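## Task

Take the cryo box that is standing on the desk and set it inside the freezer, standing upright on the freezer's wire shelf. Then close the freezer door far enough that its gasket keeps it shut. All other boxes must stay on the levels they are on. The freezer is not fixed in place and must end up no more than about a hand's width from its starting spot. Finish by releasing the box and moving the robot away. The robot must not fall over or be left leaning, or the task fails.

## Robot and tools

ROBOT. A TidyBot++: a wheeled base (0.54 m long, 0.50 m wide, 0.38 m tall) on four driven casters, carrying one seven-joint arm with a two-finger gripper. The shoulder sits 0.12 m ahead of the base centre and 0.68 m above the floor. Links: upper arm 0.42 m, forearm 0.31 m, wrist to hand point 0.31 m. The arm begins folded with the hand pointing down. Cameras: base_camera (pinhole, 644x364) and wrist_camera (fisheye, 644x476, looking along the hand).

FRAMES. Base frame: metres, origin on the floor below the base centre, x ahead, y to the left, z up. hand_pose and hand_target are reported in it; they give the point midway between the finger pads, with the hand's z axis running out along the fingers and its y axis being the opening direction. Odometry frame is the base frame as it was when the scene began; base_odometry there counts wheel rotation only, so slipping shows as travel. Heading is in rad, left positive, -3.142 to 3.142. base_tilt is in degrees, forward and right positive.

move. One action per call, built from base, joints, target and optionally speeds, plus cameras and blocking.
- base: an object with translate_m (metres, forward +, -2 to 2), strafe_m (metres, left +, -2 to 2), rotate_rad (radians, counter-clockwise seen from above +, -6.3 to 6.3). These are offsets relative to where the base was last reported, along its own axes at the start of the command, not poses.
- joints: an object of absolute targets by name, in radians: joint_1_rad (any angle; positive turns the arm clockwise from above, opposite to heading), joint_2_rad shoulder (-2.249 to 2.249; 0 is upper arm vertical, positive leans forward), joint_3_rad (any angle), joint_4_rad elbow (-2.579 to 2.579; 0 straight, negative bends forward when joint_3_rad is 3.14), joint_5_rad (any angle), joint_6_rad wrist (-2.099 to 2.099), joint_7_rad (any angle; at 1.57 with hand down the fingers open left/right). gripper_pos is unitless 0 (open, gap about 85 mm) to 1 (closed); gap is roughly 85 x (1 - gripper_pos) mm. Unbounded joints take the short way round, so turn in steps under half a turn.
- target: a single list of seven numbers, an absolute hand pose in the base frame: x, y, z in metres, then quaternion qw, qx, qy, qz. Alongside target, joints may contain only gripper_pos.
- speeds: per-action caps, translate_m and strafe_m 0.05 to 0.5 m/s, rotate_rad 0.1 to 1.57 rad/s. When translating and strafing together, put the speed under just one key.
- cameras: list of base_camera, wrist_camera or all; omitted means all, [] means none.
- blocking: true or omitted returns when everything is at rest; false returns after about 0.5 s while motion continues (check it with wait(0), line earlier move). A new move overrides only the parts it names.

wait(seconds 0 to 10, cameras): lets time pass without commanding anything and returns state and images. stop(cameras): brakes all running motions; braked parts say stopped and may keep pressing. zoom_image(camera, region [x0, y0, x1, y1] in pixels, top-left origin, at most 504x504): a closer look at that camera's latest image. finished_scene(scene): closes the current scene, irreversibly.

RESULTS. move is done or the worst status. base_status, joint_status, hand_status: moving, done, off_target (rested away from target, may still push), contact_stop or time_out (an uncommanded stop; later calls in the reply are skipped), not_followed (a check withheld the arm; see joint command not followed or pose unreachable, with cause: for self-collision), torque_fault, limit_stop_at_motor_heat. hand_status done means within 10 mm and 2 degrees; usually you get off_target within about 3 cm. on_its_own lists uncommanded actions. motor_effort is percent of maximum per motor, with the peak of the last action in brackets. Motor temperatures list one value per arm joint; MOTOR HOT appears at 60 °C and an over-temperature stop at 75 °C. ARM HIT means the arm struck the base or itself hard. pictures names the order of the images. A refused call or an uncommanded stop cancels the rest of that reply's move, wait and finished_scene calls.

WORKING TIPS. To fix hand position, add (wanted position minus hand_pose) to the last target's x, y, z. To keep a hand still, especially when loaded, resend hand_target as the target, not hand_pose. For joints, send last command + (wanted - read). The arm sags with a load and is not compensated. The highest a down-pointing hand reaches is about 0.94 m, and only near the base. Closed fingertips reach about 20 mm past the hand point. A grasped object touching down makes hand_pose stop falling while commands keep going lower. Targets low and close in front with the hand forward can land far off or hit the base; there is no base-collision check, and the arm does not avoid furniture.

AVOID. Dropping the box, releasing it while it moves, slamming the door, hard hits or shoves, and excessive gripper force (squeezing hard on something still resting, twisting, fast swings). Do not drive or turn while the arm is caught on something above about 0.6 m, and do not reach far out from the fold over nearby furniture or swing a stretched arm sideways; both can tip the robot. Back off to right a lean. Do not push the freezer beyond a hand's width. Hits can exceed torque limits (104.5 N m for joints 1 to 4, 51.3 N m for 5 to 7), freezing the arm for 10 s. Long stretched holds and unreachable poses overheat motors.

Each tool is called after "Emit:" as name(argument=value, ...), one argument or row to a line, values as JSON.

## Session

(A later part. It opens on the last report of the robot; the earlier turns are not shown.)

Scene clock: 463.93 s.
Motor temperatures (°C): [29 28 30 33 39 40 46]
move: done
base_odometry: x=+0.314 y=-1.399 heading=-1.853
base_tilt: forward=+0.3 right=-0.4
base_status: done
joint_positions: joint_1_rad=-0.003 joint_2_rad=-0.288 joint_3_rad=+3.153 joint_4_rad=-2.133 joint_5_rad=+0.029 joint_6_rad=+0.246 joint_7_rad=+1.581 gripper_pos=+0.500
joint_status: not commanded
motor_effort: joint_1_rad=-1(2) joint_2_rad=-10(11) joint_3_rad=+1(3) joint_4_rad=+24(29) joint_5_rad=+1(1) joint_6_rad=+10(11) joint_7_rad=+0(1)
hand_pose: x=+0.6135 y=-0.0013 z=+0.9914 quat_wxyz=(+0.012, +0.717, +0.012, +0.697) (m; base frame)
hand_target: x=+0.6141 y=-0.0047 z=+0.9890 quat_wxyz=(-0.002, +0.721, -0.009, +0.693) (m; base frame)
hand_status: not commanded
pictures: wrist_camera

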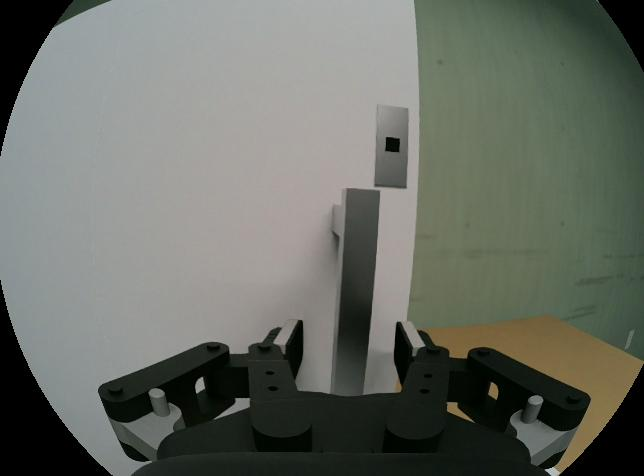

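Emit:
move(
  base={"translate_m": -0.010},
  speeds={"translate_m": 0.08},
  cameras=[],
)

Emit:
move(
  joints={"gripper_pos": 0.75},
  cameras=["wrist_camera"],
)

Scene clock: 495.97 s.
Motor temperatures (°C): [29 28 30 33 39 40 46]
move: done
base_odometry: x=+0.317 y=-1.389 heading=-1.852
base_tilt: forward=+0.3 right=-0.5
base_status: done
joint_positions: joint_1_rad=-0.003 joint_2_rad=-0.286 joint_3_rad=+3.153 joint_4_rad=-2.130 joint_5_rad=+0.029 joint_6_rad=+0.246 joint_7_rad=+1.581 gripper_pos=+0.500
joint_status: not commanded
motor_effort: joint_1_rad=-1(2) joint_2_rad=-11(14) joint_3_rad=+1(1) joint_4_rad=+22(23) joint_5_rad=+1(1) joint_6_rad=+8(8) joint_7_rad=+0(1)
hand_pose: x=+0.6143 y=-0.0013 z=+0.9921 quat_wxyz=(+0.012, +0.717, +0.012, +0.697) (m; base frame)
hand_target: x=+0.6141 y=-0.0047 z=+0.9890 quat_wxyz=(-0.002, +0.721, -0.009, +0.693) (m; base frame)
hand_status: not commanded
pictures: none
No camera images: "cameras" was empty.

Scene clock: 496.63 s.
Motor temperatures (°C): [29 28 30 33 39 40 46]
move: done
base_odometry: x=+0.317 y=-1.389 heading=-1.852
base_tilt: forward=+0.3 right=-0.5
base_status: not commanded
joint_positions: joint_1_rad=-0.003 joint_2_rad=-0.286 joint_3_rad=+3.153 joint_4_rad=-2.130 joint_5_rad=+0.029 joint_6_rad=+0.246 joint_7_rad=+1.581 gripper_pos=+0.750
joint_status: all done
motor_effort: joint_1_rad=-1(2) joint_2_rad=-11(11) joint_3_rad=+1(1) joint_4_rad=+22(22) joint_5_rad=+1(1) joint_6_rad=+8(8) joint_7_rad=+0(1)
hand_pose: x=+0.6143 y=-0.0013 z=+0.9921 quat_wxyz=(+0.012, +0.717, +0.012, +0.697) (m; base frame)
hand_target: x=+0.6141 y=-0.0047 z=+0.9890 quat_wxyz=(-0.002, +0.721, -0.009, +0.693) (m; base frame)
hand_status: not commanded
pictures: wrist_camera

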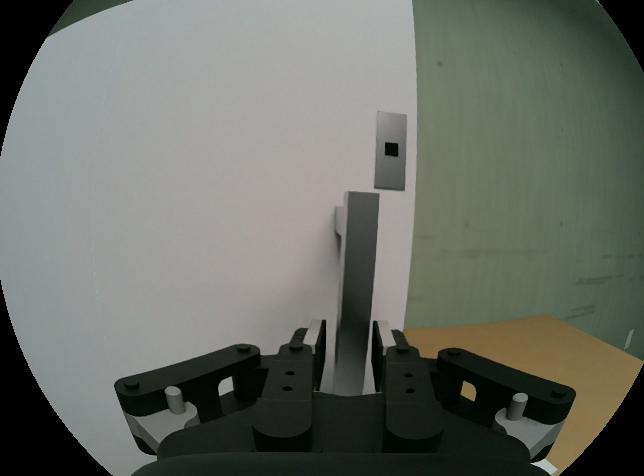

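Emit:
move(
  joints={"gripper_pos": 0.9},
  cameras=["wrist_camera"],
)

Scene clock: 499.67 s.
Motor temperatures (°C): [29 28 30 33 39 40 46]
move: done
base_odometry: x=+0.317 y=-1.389 heading=-1.852
base_tilt: forward=+0.2 right=-0.5
base_status: not commanded
joint_positions: joint_1_rad=-0.003 joint_2_rad=-0.287 joint_3_rad=+3.154 joint_4_rad=-2.130 joint_5_rad=+0.026 joint_6_rad=+0.245 joint_7_rad=+1.581 gripper_pos=+0.878
joint_status: all done
motor_effort: joint_1_rad=+0(2) joint_2_rad=-10(11) joint_3_rad=+1(2) joint_4_rad=+23(24) joint_5_rad=+3(3) joint_6_rad=+9(10) joint_7_rad=+1(2)
hand_pose: x=+0.6141 y=-0.0018 z=+0.9922 quat_wxyz=(+0.012, +0.717, +0.011, +0.697) (m; base frame)
hand_target: x=+0.6141 y=-0.0047 z=+0.9890 quat_wxyz=(-0.002, +0.721, -0.009, +0.693) (m; base frame)
hand_status: not commanded
pictures: wrist_camera

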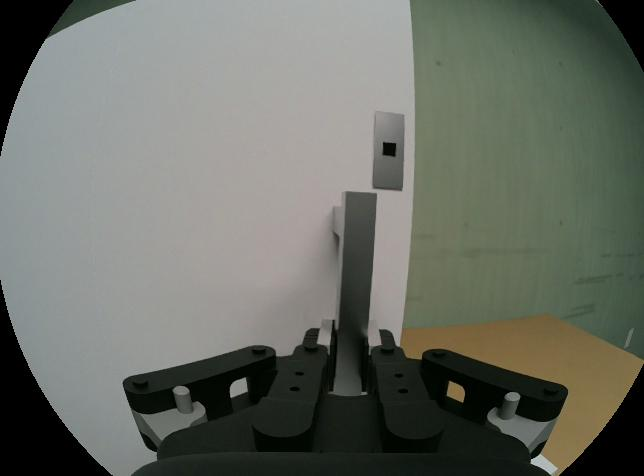

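Emit:
move(
  joints={"gripper_pos": 0.97},
  cameras=[],
)

Emit:
move(
  base={"translate_m": -0.03, "strafe_m": 0.003},
  speeds={"translate_m": 0.06},
  cameras=["wrist_camera"],
)

Scene clock: 514.20 s.
Motor temperatures (°C): [29 28 30 33 39 40 46]
move: off_target
base_odometry: x=+0.317 y=-1.389 heading=-1.852
base_tilt: forward=+0.2 right=-0.5
base_status: not commanded
joint_positions: joint_1_rad=-0.003 joint_2_rad=-0.287 joint_3_rad=+3.154 joint_4_rad=-2.130 joint_5_rad=+0.026 joint_6_rad=+0.245 joint_7_rad=+1.581 gripper_pos=+0.881
joint_status: gripper_pos off_target (ended at +0.881, target +0.970)
motor_effort: joint_1_rad=-1(1) joint_2_rad=-9(10) joint_3_rad=+1(1) joint_4_rad=+23(23) joint_5_rad=+3(3) joint_6_rad=+9(9) joint_7_rad=+2(2)
hand_pose: x=+0.6141 y=-0.0018 z=+0.9922 quat_wxyz=(+0.012, +0.717, +0.011, +0.697) (m; base frame)
hand_target: x=+0.6141 y=-0.0047 z=+0.9890 quat_wxyz=(-0.002, +0.721, -0.009, +0.693) (m; base frame)
hand_status: not commanded
pictures: none
No camera images: "cameras" was empty.

Scene clock: 515.17 s.
Motor temperatures (°C): [29 28 30 33 39 40 46]
move: done
base_odometry: x=+0.328 y=-1.361 heading=-1.852
base_tilt: forward=+0.4 right=-0.5
base_status: done
joint_positions: joint_1_rad=-0.004 joint_2_rad=-0.275 joint_3_rad=+3.159 joint_4_rad=-2.120 joint_5_rad=+0.024 joint_6_rad=+0.243 joint_7_rad=+1.581 gripper_pos=+0.884
joint_status: not commanded
motor_effort: joint_1_rad=-1(3) joint_2_rad=-12(18) joint_3_rad=+0(2) joint_4_rad=+23(25) joint_5_rad=+3(4) joint_6_rad=+8(10) joint_7_rad=+2(2)
hand_pose: x=+0.6187 y=-0.0052 z=+0.9922 quat_wxyz=(+0.013, +0.718, +0.008, +0.696) (m; base frame)
hand_target: x=+0.6141 y=-0.0047 z=+0.9890 quat_wxyz=(-0.002, +0.721, -0.009, +0.693) (m; base frame)
hand_status: not commanded
pictures: wrist_camera

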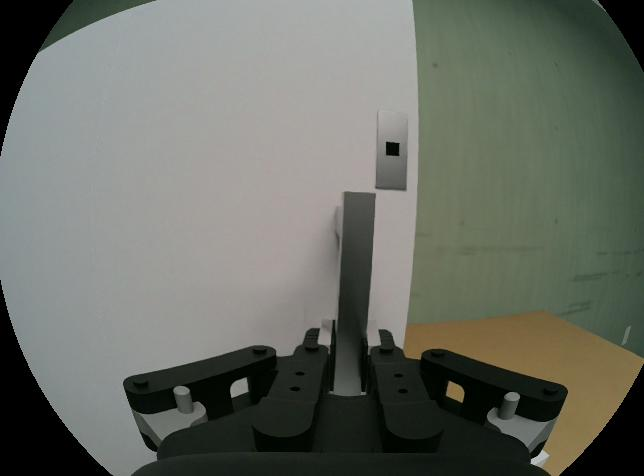

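Emit:
move(
  base={"translate_m": -0.05, "strafe_m": 0.009},
  speeds={"translate_m": 0.06},
  cameras=["wrist_camera"],
)

Scene clock: 521.93 s.
Motor temperatures (°C): [29 28 30 33 39 40 46]
move: done
base_odometry: x=+0.351 y=-1.316 heading=-1.852
base_tilt: forward=+0.2 right=-0.5
base_status: done
joint_positions: joint_1_rad=-0.004 joint_2_rad=-0.275 joint_3_rad=+3.165 joint_4_rad=-2.120 joint_5_rad=+0.019 joint_6_rad=+0.243 joint_7_rad=+1.581 gripper_pos=+0.888
joint_status: not commanded
motor_effort: joint_1_rad=-4(5) joint_2_rad=-12(13) joint_3_rad=-3(4) joint_4_rad=+22(24) joint_5_rad=+4(5) joint_6_rad=+8(9) joint_7_rad=+2(2)
hand_pose: x=+0.6186 y=-0.0089 z=+0.9922 quat_wxyz=(+0.013, +0.718, +0.003, +0.696) (m; base frame)
hand_target: x=+0.6141 y=-0.0047 z=+0.9890 quat_wxyz=(-0.002, +0.721, -0.009, +0.693) (m; base frame)
hand_status: not commanded
pictures: wrist_camera

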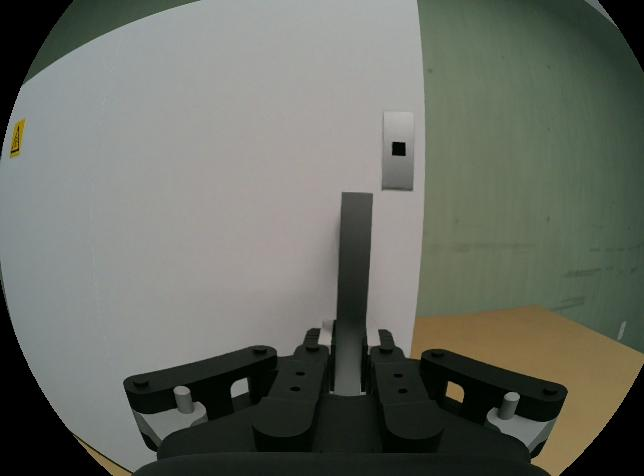

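Emit:
move(
  base={"translate_m": -0.044, "strafe_m": 0.117, "rotate_rad": -0.1745},
  speeds={"translate_m": 0.1, "rotate_rad": 0.13},
  cameras=["wrist_camera"],
)

Scene clock: 569.53 s.
Motor temperatures (°C): [29 28 30 33 39 40 46]
move: done
base_odometry: x=+0.476 y=-1.306 heading=-2.027
base_tilt: forward=+0.3 right=-0.5
base_status: done
joint_positions: joint_1_rad=-0.007 joint_2_rad=-0.276 joint_3_rad=+3.166 joint_4_rad=-2.120 joint_5_rad=+0.018 joint_6_rad=+0.243 joint_7_rad=+1.581 gripper_pos=+0.888
joint_status: not commanded
motor_effort: joint_1_rad=-1(5) joint_2_rad=-11(13) joint_3_rad=-1(5) joint_4_rad=+23(24) joint_5_rad=+3(5) joint_6_rad=+9(10) joint_7_rad=+2(3)
hand_pose: x=+0.6186 y=-0.0074 z=+0.9922 quat_wxyz=(+0.012, +0.718, +0.004, +0.696) (m; base frame)
hand_target: x=+0.6141 y=-0.0047 z=+0.9890 quat_wxyz=(-0.002, +0.721, -0.009, +0.693) (m; base frame)
hand_status: not commanded
pictures: wrist_camera

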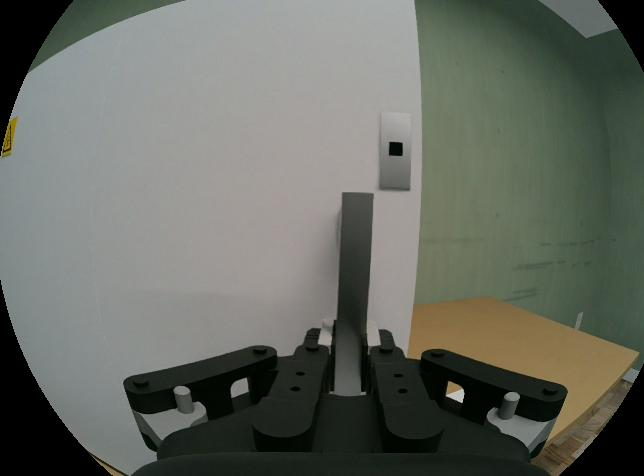

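Emit:
move(
  base={"translate_m": -0.0916, "strafe_m": 0.1889, "rotate_rad": -0.2618},
  speeds={"translate_m": 0.12, "rotate_rad": 0.145},
  cameras=["wrist_camera"],
)

Scene clock: 583.07 s.
Motor temperatures (°C): [29 28 30 33 39 40 46]
move: done
base_odometry: x=+0.686 y=-1.307 heading=-2.289
base_tilt: forward=+0.2 right=-0.5
base_status: done
joint_positions: joint_1_rad=-0.009 joint_2_rad=-0.276 joint_3_rad=+3.166 joint_4_rad=-2.120 joint_5_rad=+0.018 joint_6_rad=+0.242 joint_7_rad=+1.581 gripper_pos=+0.888
joint_status: not commanded
motor_effort: joint_1_rad=-5(5) joint_2_rad=-11(12) joint_3_rad=-4(5) joint_4_rad=+23(24) joint_5_rad=+4(5) joint_6_rad=+9(9) joint_7_rad=+2(2)
hand_pose: x=+0.6185 y=-0.0069 z=+0.9922 quat_wxyz=(+0.011, +0.718, +0.004, +0.696) (m; base frame)
hand_target: x=+0.6141 y=-0.0047 z=+0.9890 quat_wxyz=(-0.002, +0.721, -0.009, +0.693) (m; base frame)
hand_status: not commanded
pictures: wrist_camera

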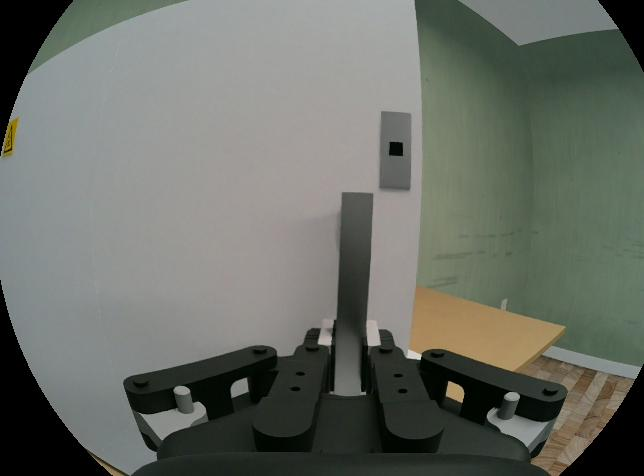

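Emit:
move(
  base={"translate_m": -0.0916, "strafe_m": 0.1889, "rotate_rad": -0.2618},
  speeds={"translate_m": 0.12, "rotate_rad": 0.145},
  cameras=[],
)

Emit:
move(
  base={"translate_m": -0.0916, "strafe_m": 0.1889, "rotate_rad": -0.2618},
  speeds={"translate_m": 0.12, "rotate_rad": 0.145},
  cameras=["wrist_camera"],
)

Scene clock: 596.07 s.
Motor temperatures (°C): [29 28 30 32 39 40 46]
move: done
base_odometry: x=+0.888 y=-1.362 heading=-2.552
base_tilt: forward=+0.2 right=-0.4
base_status: done
joint_positions: joint_1_rad=-0.009 joint_2_rad=-0.276 joint_3_rad=+3.166 joint_4_rad=-2.120 joint_5_rad=+0.017 joint_6_rad=+0.242 joint_7_rad=+1.581 gripper_pos=+0.888
joint_status: not commanded
motor_effort: joint_1_rad=-1(5) joint_2_rad=-12(12) joint_3_rad=+1(5) joint_4_rad=+23(24) joint_5_rad=+3(4) joint_6_rad=+9(10) joint_7_rad=+2(2)
hand_pose: x=+0.6185 y=-0.0067 z=+0.9922 quat_wxyz=(+0.011, +0.718, +0.004, +0.696) (m; base frame)
hand_target: x=+0.6141 y=-0.0047 z=+0.9890 quat_wxyz=(-0.002, +0.721, -0.009, +0.693) (m; base frame)
hand_status: not commanded
pictures: none
No camera images: "cameras" was empty.

Scene clock: 598.40 s.
Motor temperatures (°C): [29 28 30 32 39 40 46]
move: done
base_odometry: x=+1.069 y=-1.468 heading=-2.814
base_tilt: forward=+0.3 right=-0.5
base_status: done
joint_positions: joint_1_rad=-0.009 joint_2_rad=-0.276 joint_3_rad=+3.165 joint_4_rad=-2.120 joint_5_rad=+0.016 joint_6_rad=+0.242 joint_7_rad=+1.581 gripper_pos=+0.888
joint_status: not commanded
motor_effort: joint_1_rad=+0(5) joint_2_rad=-11(13) joint_3_rad=+2(4) joint_4_rad=+22(24) joint_5_rad=+3(4) joint_6_rad=+9(9) joint_7_rad=+2(2)
hand_pose: x=+0.6184 y=-0.0061 z=+0.9922 quat_wxyz=(+0.010, +0.718, +0.004, +0.696) (m; base frame)
hand_target: x=+0.6141 y=-0.0047 z=+0.9890 quat_wxyz=(-0.002, +0.721, -0.009, +0.693) (m; base frame)
hand_status: not commanded
pictures: wrist_camera

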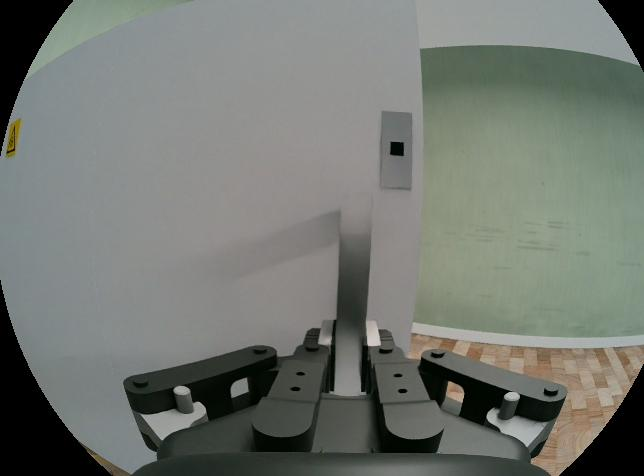

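Emit:
move(
  base={"translate_m": -0.0916, "strafe_m": 0.1889, "rotate_rad": -0.2618},
  speeds={"translate_m": 0.12, "rotate_rad": 0.145},
  cameras=["base_camera"],
)

Scene clock: 610.33 s.
Motor temperatures (°C): [29 28 30 32 39 40 46]
move: done
base_odometry: x=+1.217 y=-1.618 heading=-3.076
base_tilt: forward=+0.2 right=-0.5
base_status: done
joint_positions: joint_1_rad=-0.010 joint_2_rad=-0.276 joint_3_rad=+3.162 joint_4_rad=-2.120 joint_5_rad=+0.016 joint_6_rad=+0.242 joint_7_rad=+1.581 gripper_pos=+0.888
joint_status: not commanded
motor_effort: joint_1_rad=-1(6) joint_2_rad=-11(13) joint_3_rad=+0(5) joint_4_rad=+22(24) joint_5_rad=+4(4) joint_6_rad=+8(9) joint_7_rad=+2(2)
hand_pose: x=+0.6184 y=-0.0044 z=+0.9922 quat_wxyz=(+0.009, +0.718, +0.005, +0.696) (m; base frame)
hand_target: x=+0.6141 y=-0.0047 z=+0.9890 quat_wxyz=(-0.002, +0.721, -0.009, +0.693) (m; base frame)
hand_status: not commanded
pictures: base_camera

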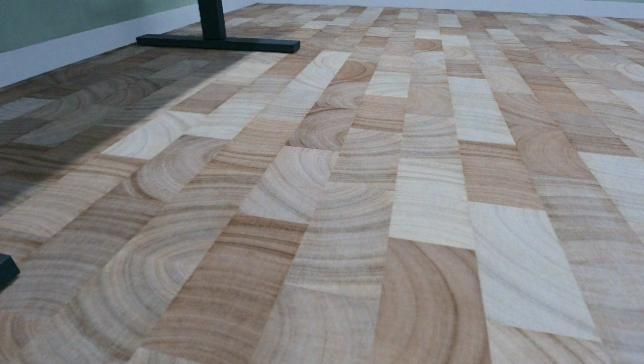

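Emit:
move(
  base={"translate_m": -0.0773, "strafe_m": 0.1493, "rotate_rad": -0.2094},
  speeds={"translate_m": 0.12, "rotate_rad": 0.145},
  cameras=["wrist_camera"],
)

Scene clock: 633.10 s.
Motor temperatures (°C): [29 28 30 32 39 40 46]
move: done
base_odometry: x=+1.304 y=-1.762 heading=+2.997
base_tilt: forward=+0.2 right=-0.5
base_status: done
joint_positions: joint_1_rad=-0.011 joint_2_rad=-0.276 joint_3_rad=+3.160 joint_4_rad=-2.120 joint_5_rad=+0.016 joint_6_rad=+0.242 joint_7_rad=+1.581 gripper_pos=+0.888
joint_status: not commanded
motor_effort: joint_1_rad=-1(4) joint_2_rad=-12(13) joint_3_rad=+0(4) joint_4_rad=+22(24) joint_5_rad=+4(4) joint_6_rad=+8(9) joint_7_rad=+2(3)
hand_pose: x=+0.6183 y=-0.0021 z=+0.9922 quat_wxyz=(+0.008, +0.718, +0.007, +0.696) (m; base frame)
hand_target: x=+0.6141 y=-0.0047 z=+0.9890 quat_wxyz=(-0.002, +0.721, -0.009, +0.693) (m; base frame)
hand_status: not commanded
pictures: wrist_camera

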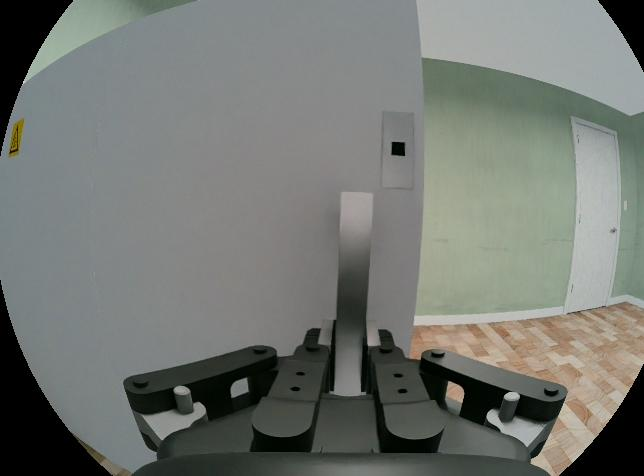

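Emit:
move(
  joints={"gripper_pos": 0.4},
  cameras=[],
)

Emit:
move(
  base={"translate_m": -0.15},
  speeds={"translate_m": 0.2},
  cameras=["wrist_camera"],
)

Scene clock: 664.83 s.
Motor temperatures (°C): [29 28 30 32 39 40 46]
move: done
base_odometry: x=+1.304 y=-1.762 heading=+2.997
base_tilt: forward=+0.2 right=-0.5
base_status: not commanded
joint_positions: joint_1_rad=-0.011 joint_2_rad=-0.276 joint_3_rad=+3.161 joint_4_rad=-2.120 joint_5_rad=+0.016 joint_6_rad=+0.242 joint_7_rad=+1.581 gripper_pos=+0.400
joint_status: all done
motor_effort: joint_1_rad=-1(1) joint_2_rad=-11(12) joint_3_rad=+1(2) joint_4_rad=+22(22) joint_5_rad=+1(4) joint_6_rad=+8(9) joint_7_rad=+0(2)
hand_pose: x=+0.6183 y=-0.0025 z=+0.9922 quat_wxyz=(+0.008, +0.718, +0.006, +0.696) (m; base frame)
hand_target: x=+0.6141 y=-0.0047 z=+0.9890 quat_wxyz=(-0.002, +0.721, -0.009, +0.693) (m; base frame)
hand_status: not commanded
pictures: none
No camera images: "cameras" was empty.

Scene clock: 666.33 s.
Motor temperatures (°C): [29 28 30 32 39 40 46]
move: done
base_odometry: x=+1.453 y=-1.784 heading=+2.997
base_tilt: forward=+0.3 right=-0.4
base_status: done
joint_positions: joint_1_rad=-0.011 joint_2_rad=-0.280 joint_3_rad=+3.161 joint_4_rad=-2.120 joint_5_rad=+0.016 joint_6_rad=+0.242 joint_7_rad=+1.581 gripper_pos=+0.400
joint_status: not commanded
motor_effort: joint_1_rad=-1(2) joint_2_rad=-11(15) joint_3_rad=+0(1) joint_4_rad=+22(22) joint_5_rad=+1(1) joint_6_rad=+8(8) joint_7_rad=+0(1)
hand_pose: x=+0.6171 y=-0.0025 z=+0.9941 quat_wxyz=(+0.008, +0.717, +0.006, +0.697) (m; base frame)
hand_target: x=+0.6141 y=-0.0047 z=+0.9890 quat_wxyz=(-0.002, +0.721, -0.009, +0.693) (m; base frame)
hand_status: not commanded
pictures: wrist_camera

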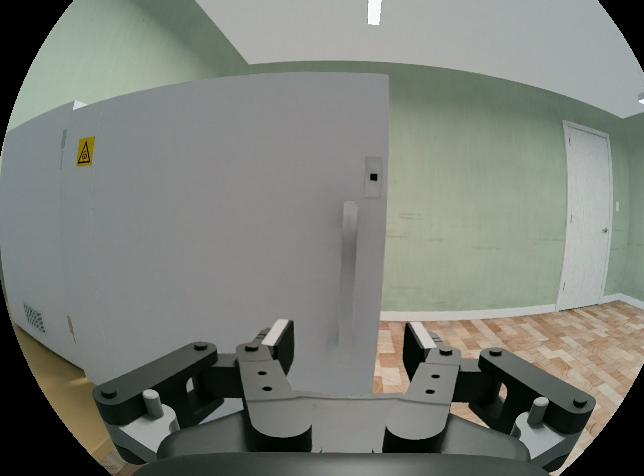

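Emit:
move(
  base={"translate_m": -0.06, "strafe_m": -0.6},
  cameras=[],
)

Emit:
move(
  base={"translate_m": 0.0},
  cameras=["wrist_camera"],
)

Scene clock: 671.77 s.
Motor temperatures (°C): [29 28 30 32 39 40 46]
move: done
base_odometry: x=+1.599 y=-1.199 heading=+2.997
base_tilt: forward=+0.3 right=-0.4
base_status: done
joint_positions: joint_1_rad=-0.011 joint_2_rad=-0.280 joint_3_rad=+3.160 joint_4_rad=-2.120 joint_5_rad=+0.016 joint_6_rad=+0.242 joint_7_rad=+1.581 gripper_pos=+0.400
joint_status: not commanded
motor_effort: joint_1_rad=-1(2) joint_2_rad=-11(12) joint_3_rad=+1(2) joint_4_rad=+22(22) joint_5_rad=+1(2) joint_6_rad=+8(8) joint_7_rad=+0(1)
hand_pose: x=+0.6171 y=-0.0024 z=+0.9941 quat_wxyz=(+0.008, +0.717, +0.006, +0.697) (m; base frame)
hand_target: x=+0.6141 y=-0.0047 z=+0.9890 quat_wxyz=(-0.002, +0.721, -0.009, +0.693) (m; base frame)
hand_status: not commanded
pictures: none
No camera images: "cameras" was empty.

Scene clock: 672.10 s.
Motor temperatures (°C): [29 28 30 32 39 40 46]
move: done
base_odometry: x=+1.599 y=-1.199 heading=+2.997
base_tilt: forward=+0.3 right=-0.5
base_status: done
joint_positions: joint_1_rad=-0.011 joint_2_rad=-0.280 joint_3_rad=+3.160 joint_4_rad=-2.120 joint_5_rad=+0.016 joint_6_rad=+0.242 joint_7_rad=+1.581 gripper_pos=+0.400
joint_status: not commanded
motor_effort: joint_1_rad=-1(1) joint_2_rad=-11(12) joint_3_rad=+0(1) joint_4_rad=+22(22) joint_5_rad=+1(1) joint_6_rad=+8(8) joint_7_rad=+0(1)
hand_pose: x=+0.6171 y=-0.0024 z=+0.9941 quat_wxyz=(+0.008, +0.717, +0.006, +0.697) (m; base frame)
hand_target: x=+0.6141 y=-0.0047 z=+0.9890 quat_wxyz=(-0.002, +0.721, -0.009, +0.693) (m; base frame)
hand_status: not commanded
pictures: wrist_camera

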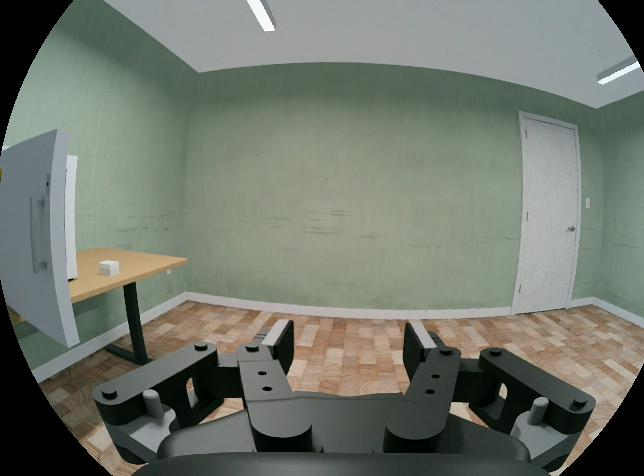

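Emit:
move(
  base={"translate_m": 1.038, "strafe_m": -0.225, "rotate_rad": 1.434},
  speeds={"rotate_rad": 0.55},
  cameras=["wrist_camera"],
)

Scene clock: 691.27 s.
Motor temperatures (°C): [29 28 30 32 39 40 46]
move: done
base_odometry: x=+0.604 y=-0.826 heading=-1.853
base_tilt: forward=+0.3 right=-0.4
base_status: done
joint_positions: joint_1_rad=-0.011 joint_2_rad=-0.281 joint_3_rad=+3.160 joint_4_rad=-2.120 joint_5_rad=+0.016 joint_6_rad=+0.242 joint_7_rad=+1.581 gripper_pos=+0.400
joint_status: not commanded
motor_effort: joint_1_rad=-1(2) joint_2_rad=-11(12) joint_3_rad=+0(2) joint_4_rad=+22(22) joint_5_rad=+1(1) joint_6_rad=+7(9) joint_7_rad=+0(1)
hand_pose: x=+0.6168 y=-0.0025 z=+0.9946 quat_wxyz=(+0.008, +0.716, +0.006, +0.698) (m; base frame)
hand_target: x=+0.6141 y=-0.0047 z=+0.9890 quat_wxyz=(-0.002, +0.721, -0.009, +0.693) (m; base frame)
hand_status: not commanded
pictures: wrist_camera

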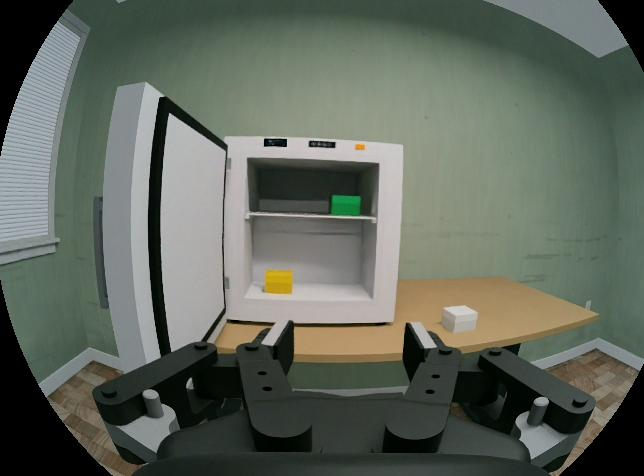

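Emit:
zoom_image(
  camera="wrist_camera",
  region=[210, 120, 500, 340],
)

Scaled by 1.738.

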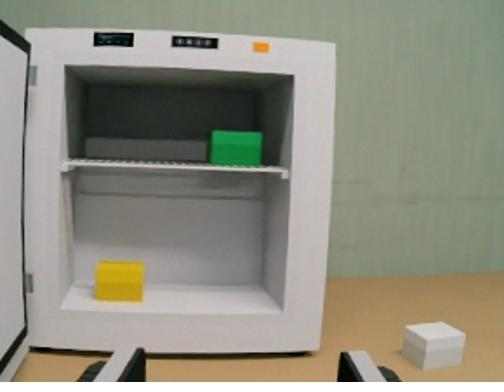

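Emit:
move(
  base={"translate_m": 0.37, "strafe_m": -0.32},
  joints={"joint_2_rad": 0.087, "joint_4_rad": -2.0, "joint_6_rad": 0.03, "gripper_pos": 0.0},
  cameras=["wrist_camera"],
)

Scene clock: 782.40 s.
Motor temperatures (°C): [29 28 29 32 39 40 46]
move: done
base_odometry: x=+0.193 y=-1.092 heading=-1.853
base_tilt: forward=+0.3 right=-0.5
base_status: done
joint_positions: joint_1_rad=-0.011 joint_2_rad=+0.101 joint_3_rad=+3.161 joint_4_rad=-2.010 joint_5_rad=+0.016 joint_6_rad=+0.066 joint_7_rad=+1.581 gripper_pos=+0.000
joint_status: all done
motor_effort: joint_1_rad=-1(3) joint_2_rad=-23(27) joint_3_rad=+0(2) joint_4_rad=+19(22) joint_5_rad=+1(2) joint_6_rad=+7(8) joint_7_rad=+0(1)
hand_pose: x=+0.7081 y=-0.0030 z=+0.7966 quat_wxyz=(+0.009, +0.853, +0.008, +0.521) (m; base frame)
hand_target: x=+0.7044 y=-0.0034 z=+0.8003 quat_wxyz=(+0.000, +0.856, -0.007, +0.516) (m; base frame)
hand_status: not commanded
pictures: wrist_camera

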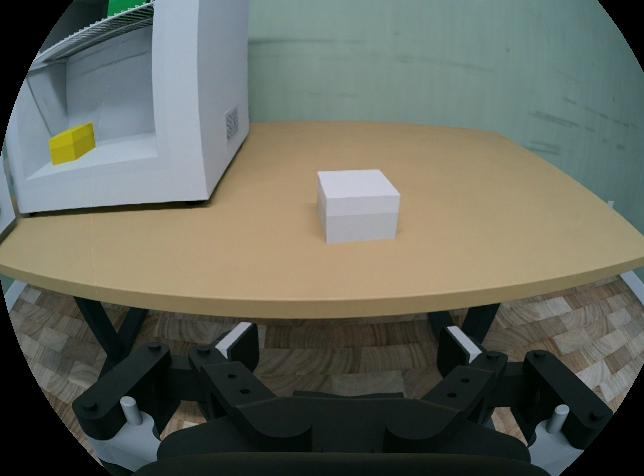

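Emit:
move(
  base={"translate_m": 0.07, "strafe_m": -0.138, "rotate_rad": 0.122},
  joints={"joint_7_rad": 1.535},
  cameras=["wrist_camera"],
)

Scene clock: 842.20 s.
Motor temperatures (°C): [29 29 29 32 38 40 46]
move: done
base_odometry: x=+0.041 y=-1.121 heading=-1.730
base_tilt: forward=+0.3 right=-0.5
base_status: done
joint_positions: joint_1_rad=-0.008 joint_2_rad=+0.101 joint_3_rad=+3.163 joint_4_rad=-2.010 joint_5_rad=+0.016 joint_6_rad=+0.064 joint_7_rad=+1.567 gripper_pos=+0.000
joint_status: all done
motor_effort: joint_1_rad=-1(4) joint_2_rad=-23(24) joint_3_rad=+0(4) joint_4_rad=+19(20) joint_5_rad=+1(2) joint_6_rad=+7(7) joint_7_rad=+0(1)
hand_pose: x=+0.7079 y=-0.0058 z=+0.7963 quat_wxyz=(+0.007, +0.854, +0.000, +0.521) (m; base frame)
hand_target: x=+0.7044 y=-0.0034 z=+0.8003 quat_wxyz=(-0.009, +0.856, -0.023, +0.516) (m; base frame)
hand_status: not commanded
pictures: wrist_camera

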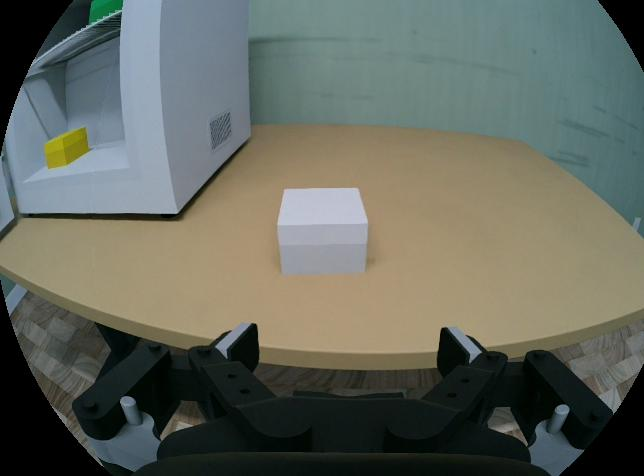

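Emit:
zoom_image(
  camera="wrist_camera",
  region=[240, 170, 460, 370],
)

Scaled by 2.291.

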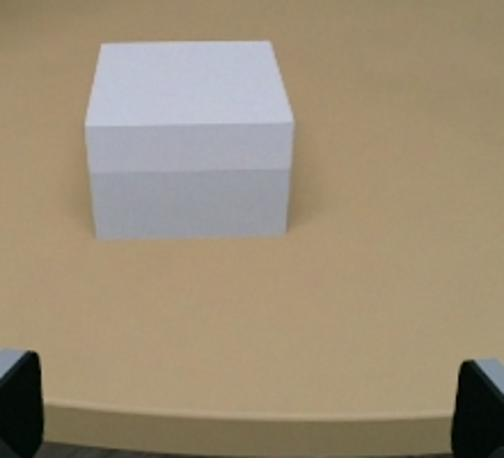

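Emit:
move(
)

Scene clock: 881.37 s.
Motor temperatures (°C): [29 29 29 32 38 40 45]
base_odometry: x=+0.041 y=-1.121 heading=-1.730
base_tilt: forward=+0.3 right=-0.4
base_status: done
joint_positions: joint_1_rad=-0.008 joint_2_rad=+0.101 joint_3_rad=+3.163 joint_4_rad=-2.010 joint_5_rad=+0.016 joint_6_rad=+0.064 joint_7_rad=+1.567 gripper_pos=+0.000
joint_status: all done
motor_effort: joint_1_rad=-1(4) joint_2_rad=-23(24) joint_3_rad=+0(4) joint_4_rad=+19(20) joint_5_rad=+1(2) joint_6_rad=+7(7) joint_7_rad=+0(1)
hand_pose: x=+0.7079 y=-0.0058 z=+0.7963 quat_wxyz=(+0.007, +0.854, +0.000, +0.521) (m; base frame)
hand_target: x=+0.7044 y=-0.0034 z=+0.8003 quat_wxyz=(-0.009, +0.856, -0.023, +0.516) (m; base frame)
hand_status: not commanded
pictures: base_camera, wrist_camera

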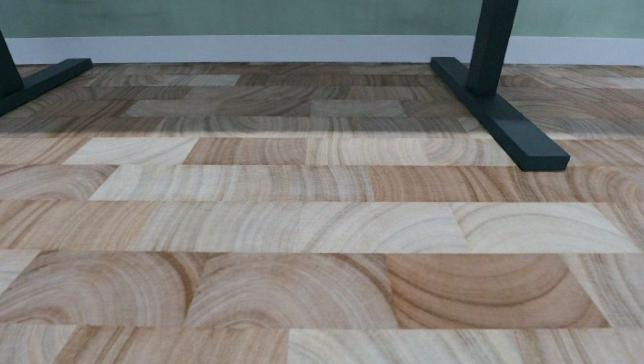

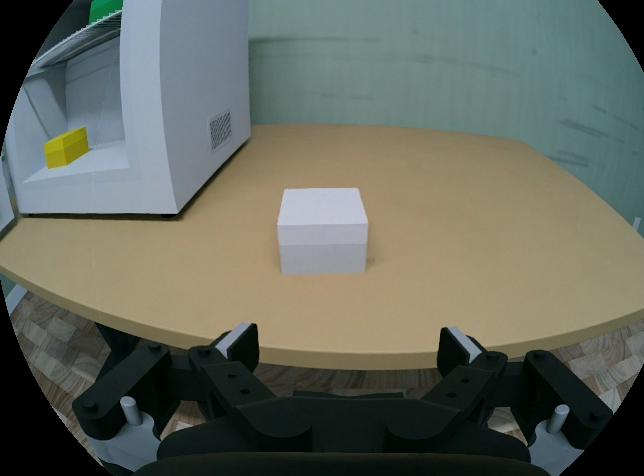

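Emit:
zoom_image(
  camera="wrist_camera",
  region=[260, 170, 390, 290],
)

Scaled by 3.877.

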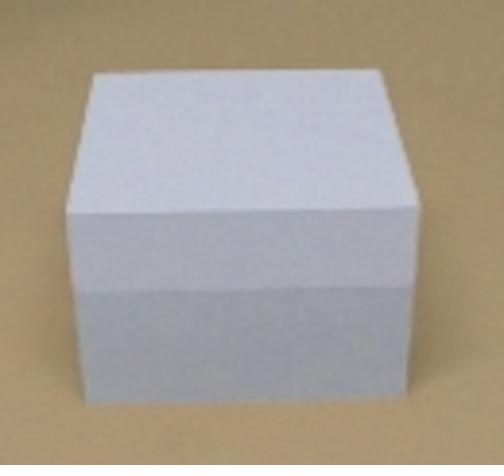

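Emit:
move(
  base={"translate_m": 0.05, "strafe_m": -0.029, "rotate_rad": 0.055},
  speeds={"translate_m": 0.1, "rotate_rad": 0.2},
  cameras=["wrist_camera"],
)

Emit:
zoom_image(
  camera="wrist_camera",
  region=[240, 190, 460, 390],
)

Scene clock: 959.47 s.
Motor temperatures (°C): [29 29 29 32 38 40 45]
move: done
base_odometry: x=+0.004 y=-1.166 heading=-1.675
base_tilt: forward=+0.4 right=-0.5
base_status: done
joint_positions: joint_1_rad=-0.008 joint_2_rad=+0.100 joint_3_rad=+3.162 joint_4_rad=-2.008 joint_5_rad=+0.016 joint_6_rad=+0.063 joint_7_rad=+1.567 gripper_pos=+0.000
joint_status: not commanded
motor_effort: joint_1_rad=-1(3) joint_2_rad=-23(26) joint_3_rad=+1(3) joint_4_rad=+19(21) joint_5_rad=+1(1) joint_6_rad=+6(8) joint_7_rad=+0(1)
hand_pose: x=+0.7081 y=-0.0051 z=+0.7974 quat_wxyz=(+0.007, +0.853, +0.001, +0.521) (m; base frame)
hand_target: x=+0.7044 y=-0.0034 z=+0.8003 quat_wxyz=(-0.009, +0.856, -0.023, +0.516) (m; base frame)
hand_status: not commanded
pictures: wrist_camera

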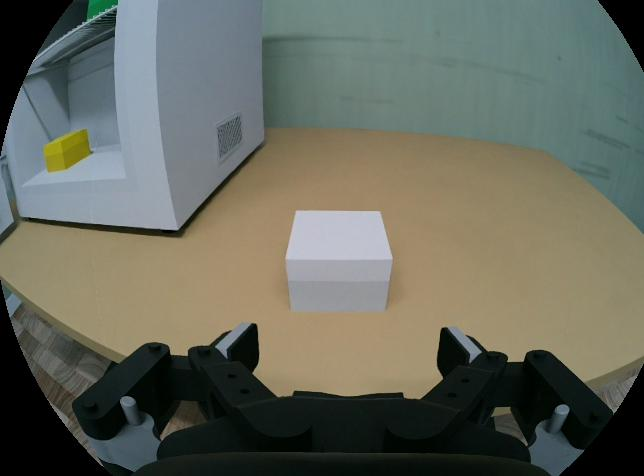

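Scaled by 2.291.

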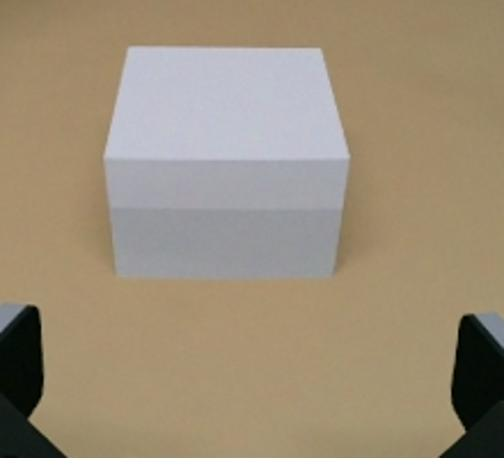

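Emit:
move(
  base={"translate_m": 0.055, "strafe_m": 0.005},
  speeds={"translate_m": 0.1},
  cameras=["wrist_camera"],
)

Emit:
zoom_image(
  camera="wrist_camera",
  region=[240, 190, 460, 390],
)

Scene clock: 998.50 s.
Motor temperatures (°C): [29 29 29 32 38 40 45]
move: done
base_odometry: x=+0.003 y=-1.222 heading=-1.675
base_tilt: forward=+0.3 right=-0.5
base_status: done
joint_positions: joint_1_rad=-0.008 joint_2_rad=+0.099 joint_3_rad=+3.162 joint_4_rad=-2.008 joint_5_rad=+0.016 joint_6_rad=+0.062 joint_7_rad=+1.567 gripper_pos=+0.000
joint_status: not commanded
motor_effort: joint_1_rad=-1(2) joint_2_rad=-23(25) joint_3_rad=+0(1) joint_4_rad=+19(20) joint_5_rad=+1(1) joint_6_rad=+7(7) joint_7_rad=+0(1)
hand_pose: x=+0.7082 y=-0.0051 z=+0.7981 quat_wxyz=(+0.007, +0.853, +0.001, +0.522) (m; base frame)
hand_target: x=+0.7044 y=-0.0034 z=+0.8003 quat_wxyz=(-0.009, +0.856, -0.023, +0.516) (m; base frame)
hand_status: not commanded
pictures: wrist_camera

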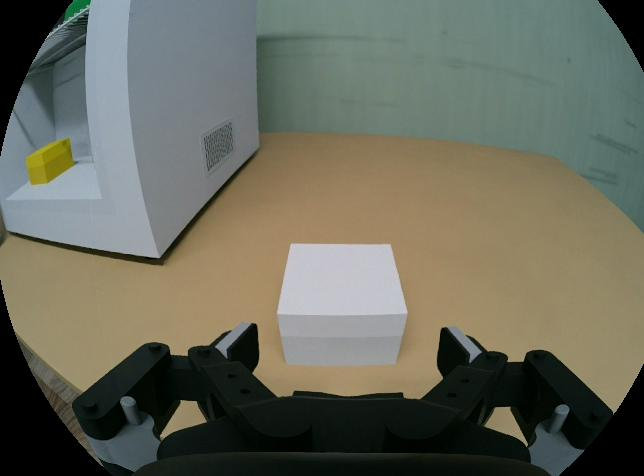

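Scaled by 2.291.

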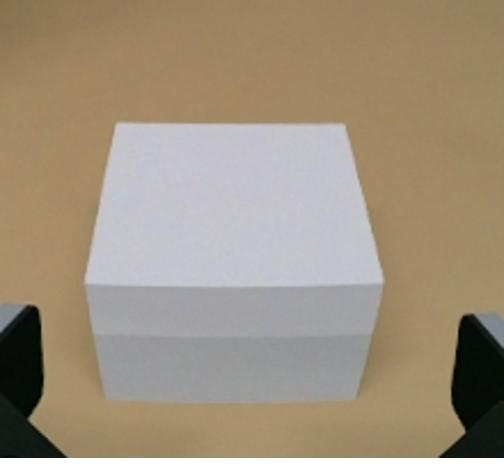

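Emit:
move(
  base={"translate_m": -0.004, "strafe_m": -0.033, "rotate_rad": 0.05},
  speeds={"translate_m": 0.1, "rotate_rad": 0.15},
  cameras=["wrist_camera"],
)

Emit:
zoom_image(
  camera="wrist_camera",
  region=[240, 190, 460, 390],
)

Scene clock: 1091.50 s.
Motor temperatures (°C): [28 29 29 32 38 40 45]
move: done
base_odometry: x=-0.029 y=-1.214 heading=-1.625
base_tilt: forward=+0.3 right=-0.5
base_status: done
joint_positions: joint_1_rad=-0.008 joint_2_rad=+0.099 joint_3_rad=+3.162 joint_4_rad=-2.008 joint_5_rad=+0.016 joint_6_rad=+0.062 joint_7_rad=+1.567 gripper_pos=+0.000
joint_status: not commanded
motor_effort: joint_1_rad=-1(4) joint_2_rad=-23(24) joint_3_rad=+0(2) joint_4_rad=+19(20) joint_5_rad=+1(1) joint_6_rad=+6(7) joint_7_rad=+0(1)
hand_pose: x=+0.7081 y=-0.0051 z=+0.7981 quat_wxyz=(+0.007, +0.853, +0.001, +0.521) (m; base frame)
hand_target: x=+0.7044 y=-0.0034 z=+0.8003 quat_wxyz=(-0.009, +0.856, -0.023, +0.516) (m; base frame)
hand_status: not commanded
pictures: wrist_camera

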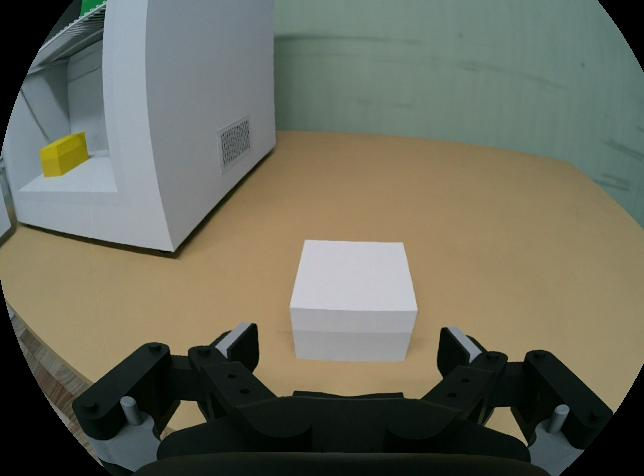

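Scaled by 2.291.

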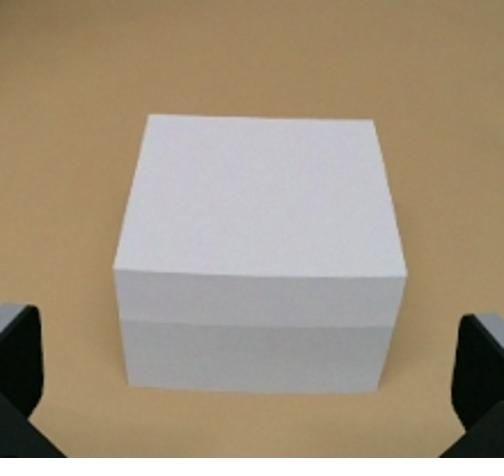

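Emit:
move(
  base={"translate_m": -0.02, "strafe_m": -0.003},
  speeds={"translate_m": 0.1},
  joints={"joint_2_rad": 0.154, "joint_4_rad": -2.103, "joint_6_rad": 0.215},
  cameras=["wrist_camera"],
)

Scene clock: 1145.00 s.
Motor temperatures (°C): [28 29 29 32 38 40 45]
move: done
base_odometry: x=-0.031 y=-1.194 heading=-1.625
base_tilt: forward=+0.3 right=-0.5
base_status: done
joint_positions: joint_1_rad=-0.008 joint_2_rad=+0.153 joint_3_rad=+3.162 joint_4_rad=-2.082 joint_5_rad=+0.016 joint_6_rad=+0.169 joint_7_rad=+1.567 gripper_pos=+0.000
joint_status: all done
motor_effort: joint_1_rad=-1(2) joint_2_rad=-24(26) joint_3_rad=+0(1) joint_4_rad=+18(20) joint_5_rad=+1(1) joint_6_rad=+7(8) joint_7_rad=+0(1)
hand_pose: x=+0.7048 y=-0.0045 z=+0.7558 quat_wxyz=(+0.006, +0.859, +0.002, +0.512) (m; base frame)
hand_target: x=+0.7043 y=-0.0039 z=+0.7571 quat_wxyz=(-0.008, +0.852, -0.023, +0.522) (m; base frame)
hand_status: not commanded
pictures: wrist_camera

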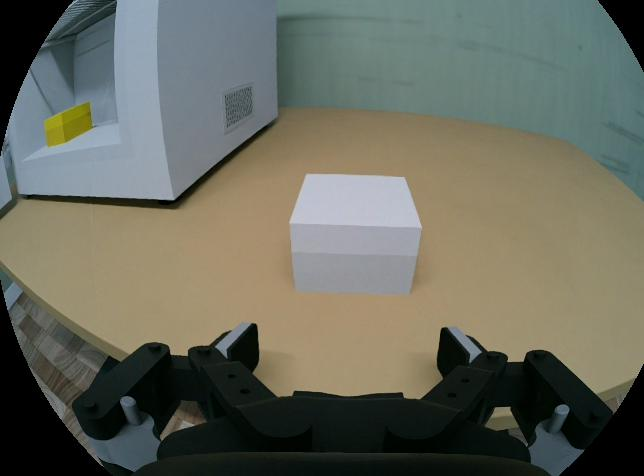

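Emit:
move(
  base={"translate_m": 0.05},
  speeds={"translate_m": 0.08},
  cameras=["wrist_camera"],
)

Emit:
zoom_image(
  camera="wrist_camera",
  region=[230, 180, 470, 400],
)

Scene clock: 1153.53 s.
Motor temperatures (°C): [28 29 29 32 38 40 45]
move: done
base_odometry: x=-0.034 y=-1.244 heading=-1.625
base_tilt: forward=+0.3 right=-0.5
base_status: done
joint_positions: joint_1_rad=-0.008 joint_2_rad=+0.156 joint_3_rad=+3.162 joint_4_rad=-2.082 joint_5_rad=+0.016 joint_6_rad=+0.170 joint_7_rad=+1.567 gripper_pos=+0.000
joint_status: not commanded
motor_effort: joint_1_rad=-1(2) joint_2_rad=-24(25) joint_3_rad=+0(1) joint_4_rad=+18(19) joint_5_rad=+1(1) joint_6_rad=+7(8) joint_7_rad=+0(1)
hand_pose: x=+0.7050 y=-0.0045 z=+0.7540 quat_wxyz=(+0.006, +0.860, +0.002, +0.511) (m; base frame)
hand_target: x=+0.7043 y=-0.0039 z=+0.7571 quat_wxyz=(-0.008, +0.852, -0.023, +0.522) (m; base frame)
hand_status: not commanded
pictures: wrist_camera

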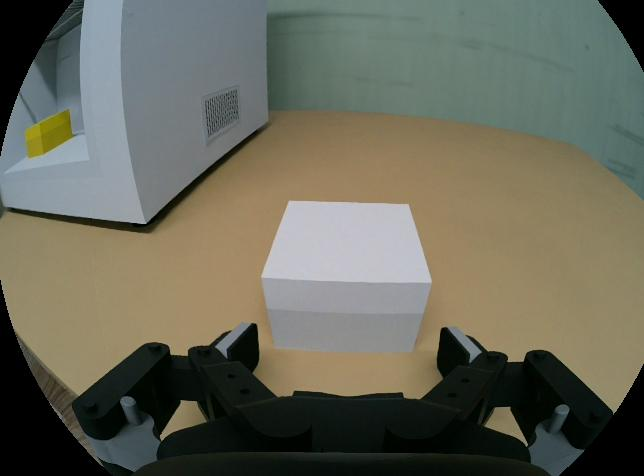

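Scaled by 2.100.

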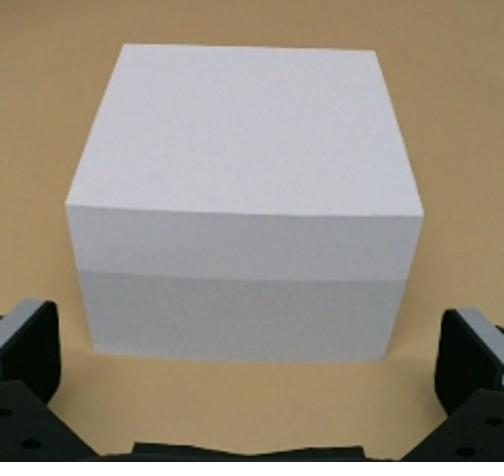

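Emit:
move(
  base={"translate_m": 0.035, "strafe_m": 0.002},
  speeds={"translate_m": 0.05},
  cameras=["wrist_camera"],
)

Emit:
zoom_image(
  camera="wrist_camera",
  region=[230, 180, 470, 400],
)

Scene clock: 1186.27 s.
Motor temperatures (°C): [28 29 29 32 38 40 45]
move: done
base_odometry: x=-0.034 y=-1.279 heading=-1.625
base_tilt: forward=+0.3 right=-0.5
base_status: done
joint_positions: joint_1_rad=-0.008 joint_2_rad=+0.157 joint_3_rad=+3.162 joint_4_rad=-2.083 joint_5_rad=+0.016 joint_6_rad=+0.170 joint_7_rad=+1.567 gripper_pos=+0.000
joint_status: not commanded
motor_effort: joint_1_rad=-1(2) joint_2_rad=-24(26) joint_3_rad=+0(1) joint_4_rad=+18(19) joint_5_rad=+1(1) joint_6_rad=+7(7) joint_7_rad=-1(1)
hand_pose: x=+0.7051 y=-0.0045 z=+0.7535 quat_wxyz=(+0.006, +0.860, +0.002, +0.511) (m; base frame)
hand_target: x=+0.7043 y=-0.0039 z=+0.7571 quat_wxyz=(-0.008, +0.852, -0.023, +0.522) (m; base frame)
hand_status: not commanded
pictures: wrist_camera

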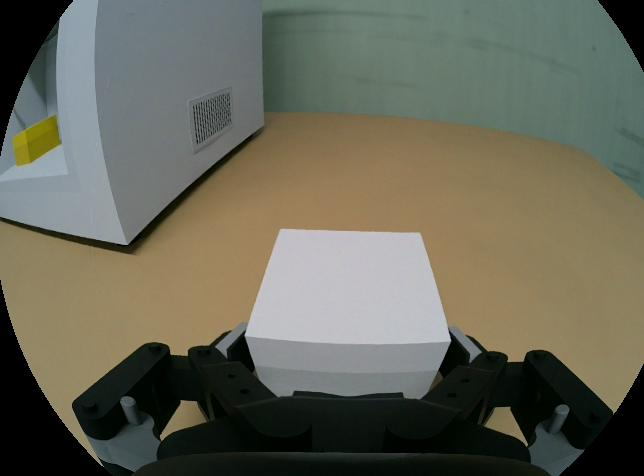

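Scaled by 2.100.

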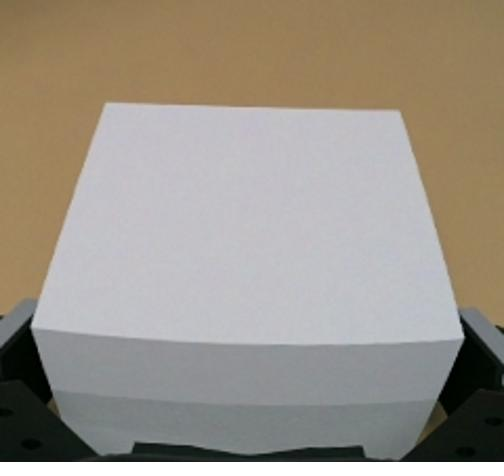

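Emit:
move(
  base={"translate_m": 0.026, "strafe_m": 0.001},
  speeds={"translate_m": 0.05},
  cameras=["wrist_camera"],
)

Emit:
zoom_image(
  camera="wrist_camera",
  region=[230, 180, 470, 400],
)

Scene clock: 1193.27 s.
Motor temperatures (°C): [28 29 29 32 38 40 45]
move: done
base_odometry: x=-0.035 y=-1.306 heading=-1.625
base_tilt: forward=+0.3 right=-0.4
base_status: done
joint_positions: joint_1_rad=-0.008 joint_2_rad=+0.158 joint_3_rad=+3.162 joint_4_rad=-2.083 joint_5_rad=+0.016 joint_6_rad=+0.171 joint_7_rad=+1.567 gripper_pos=+0.000
joint_status: not commanded
motor_effort: joint_1_rad=-1(2) joint_2_rad=-24(26) joint_3_rad=+0(1) joint_4_rad=+18(19) joint_5_rad=+1(2) joint_6_rad=+7(7) joint_7_rad=+0(1)
hand_pose: x=+0.7052 y=-0.0045 z=+0.7531 quat_wxyz=(+0.006, +0.860, +0.002, +0.510) (m; base frame)
hand_target: x=+0.7043 y=-0.0039 z=+0.7571 quat_wxyz=(-0.008, +0.852, -0.023, +0.522) (m; base frame)
hand_status: not commanded
pictures: wrist_camera

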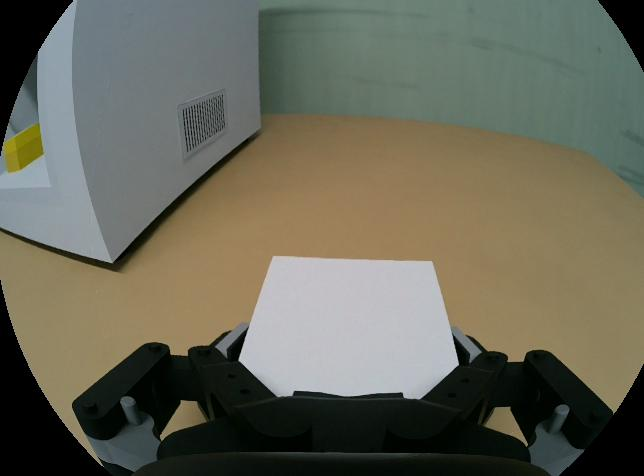

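Scaled by 2.100.

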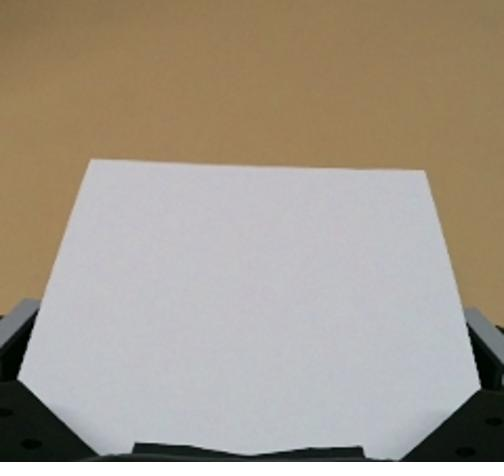

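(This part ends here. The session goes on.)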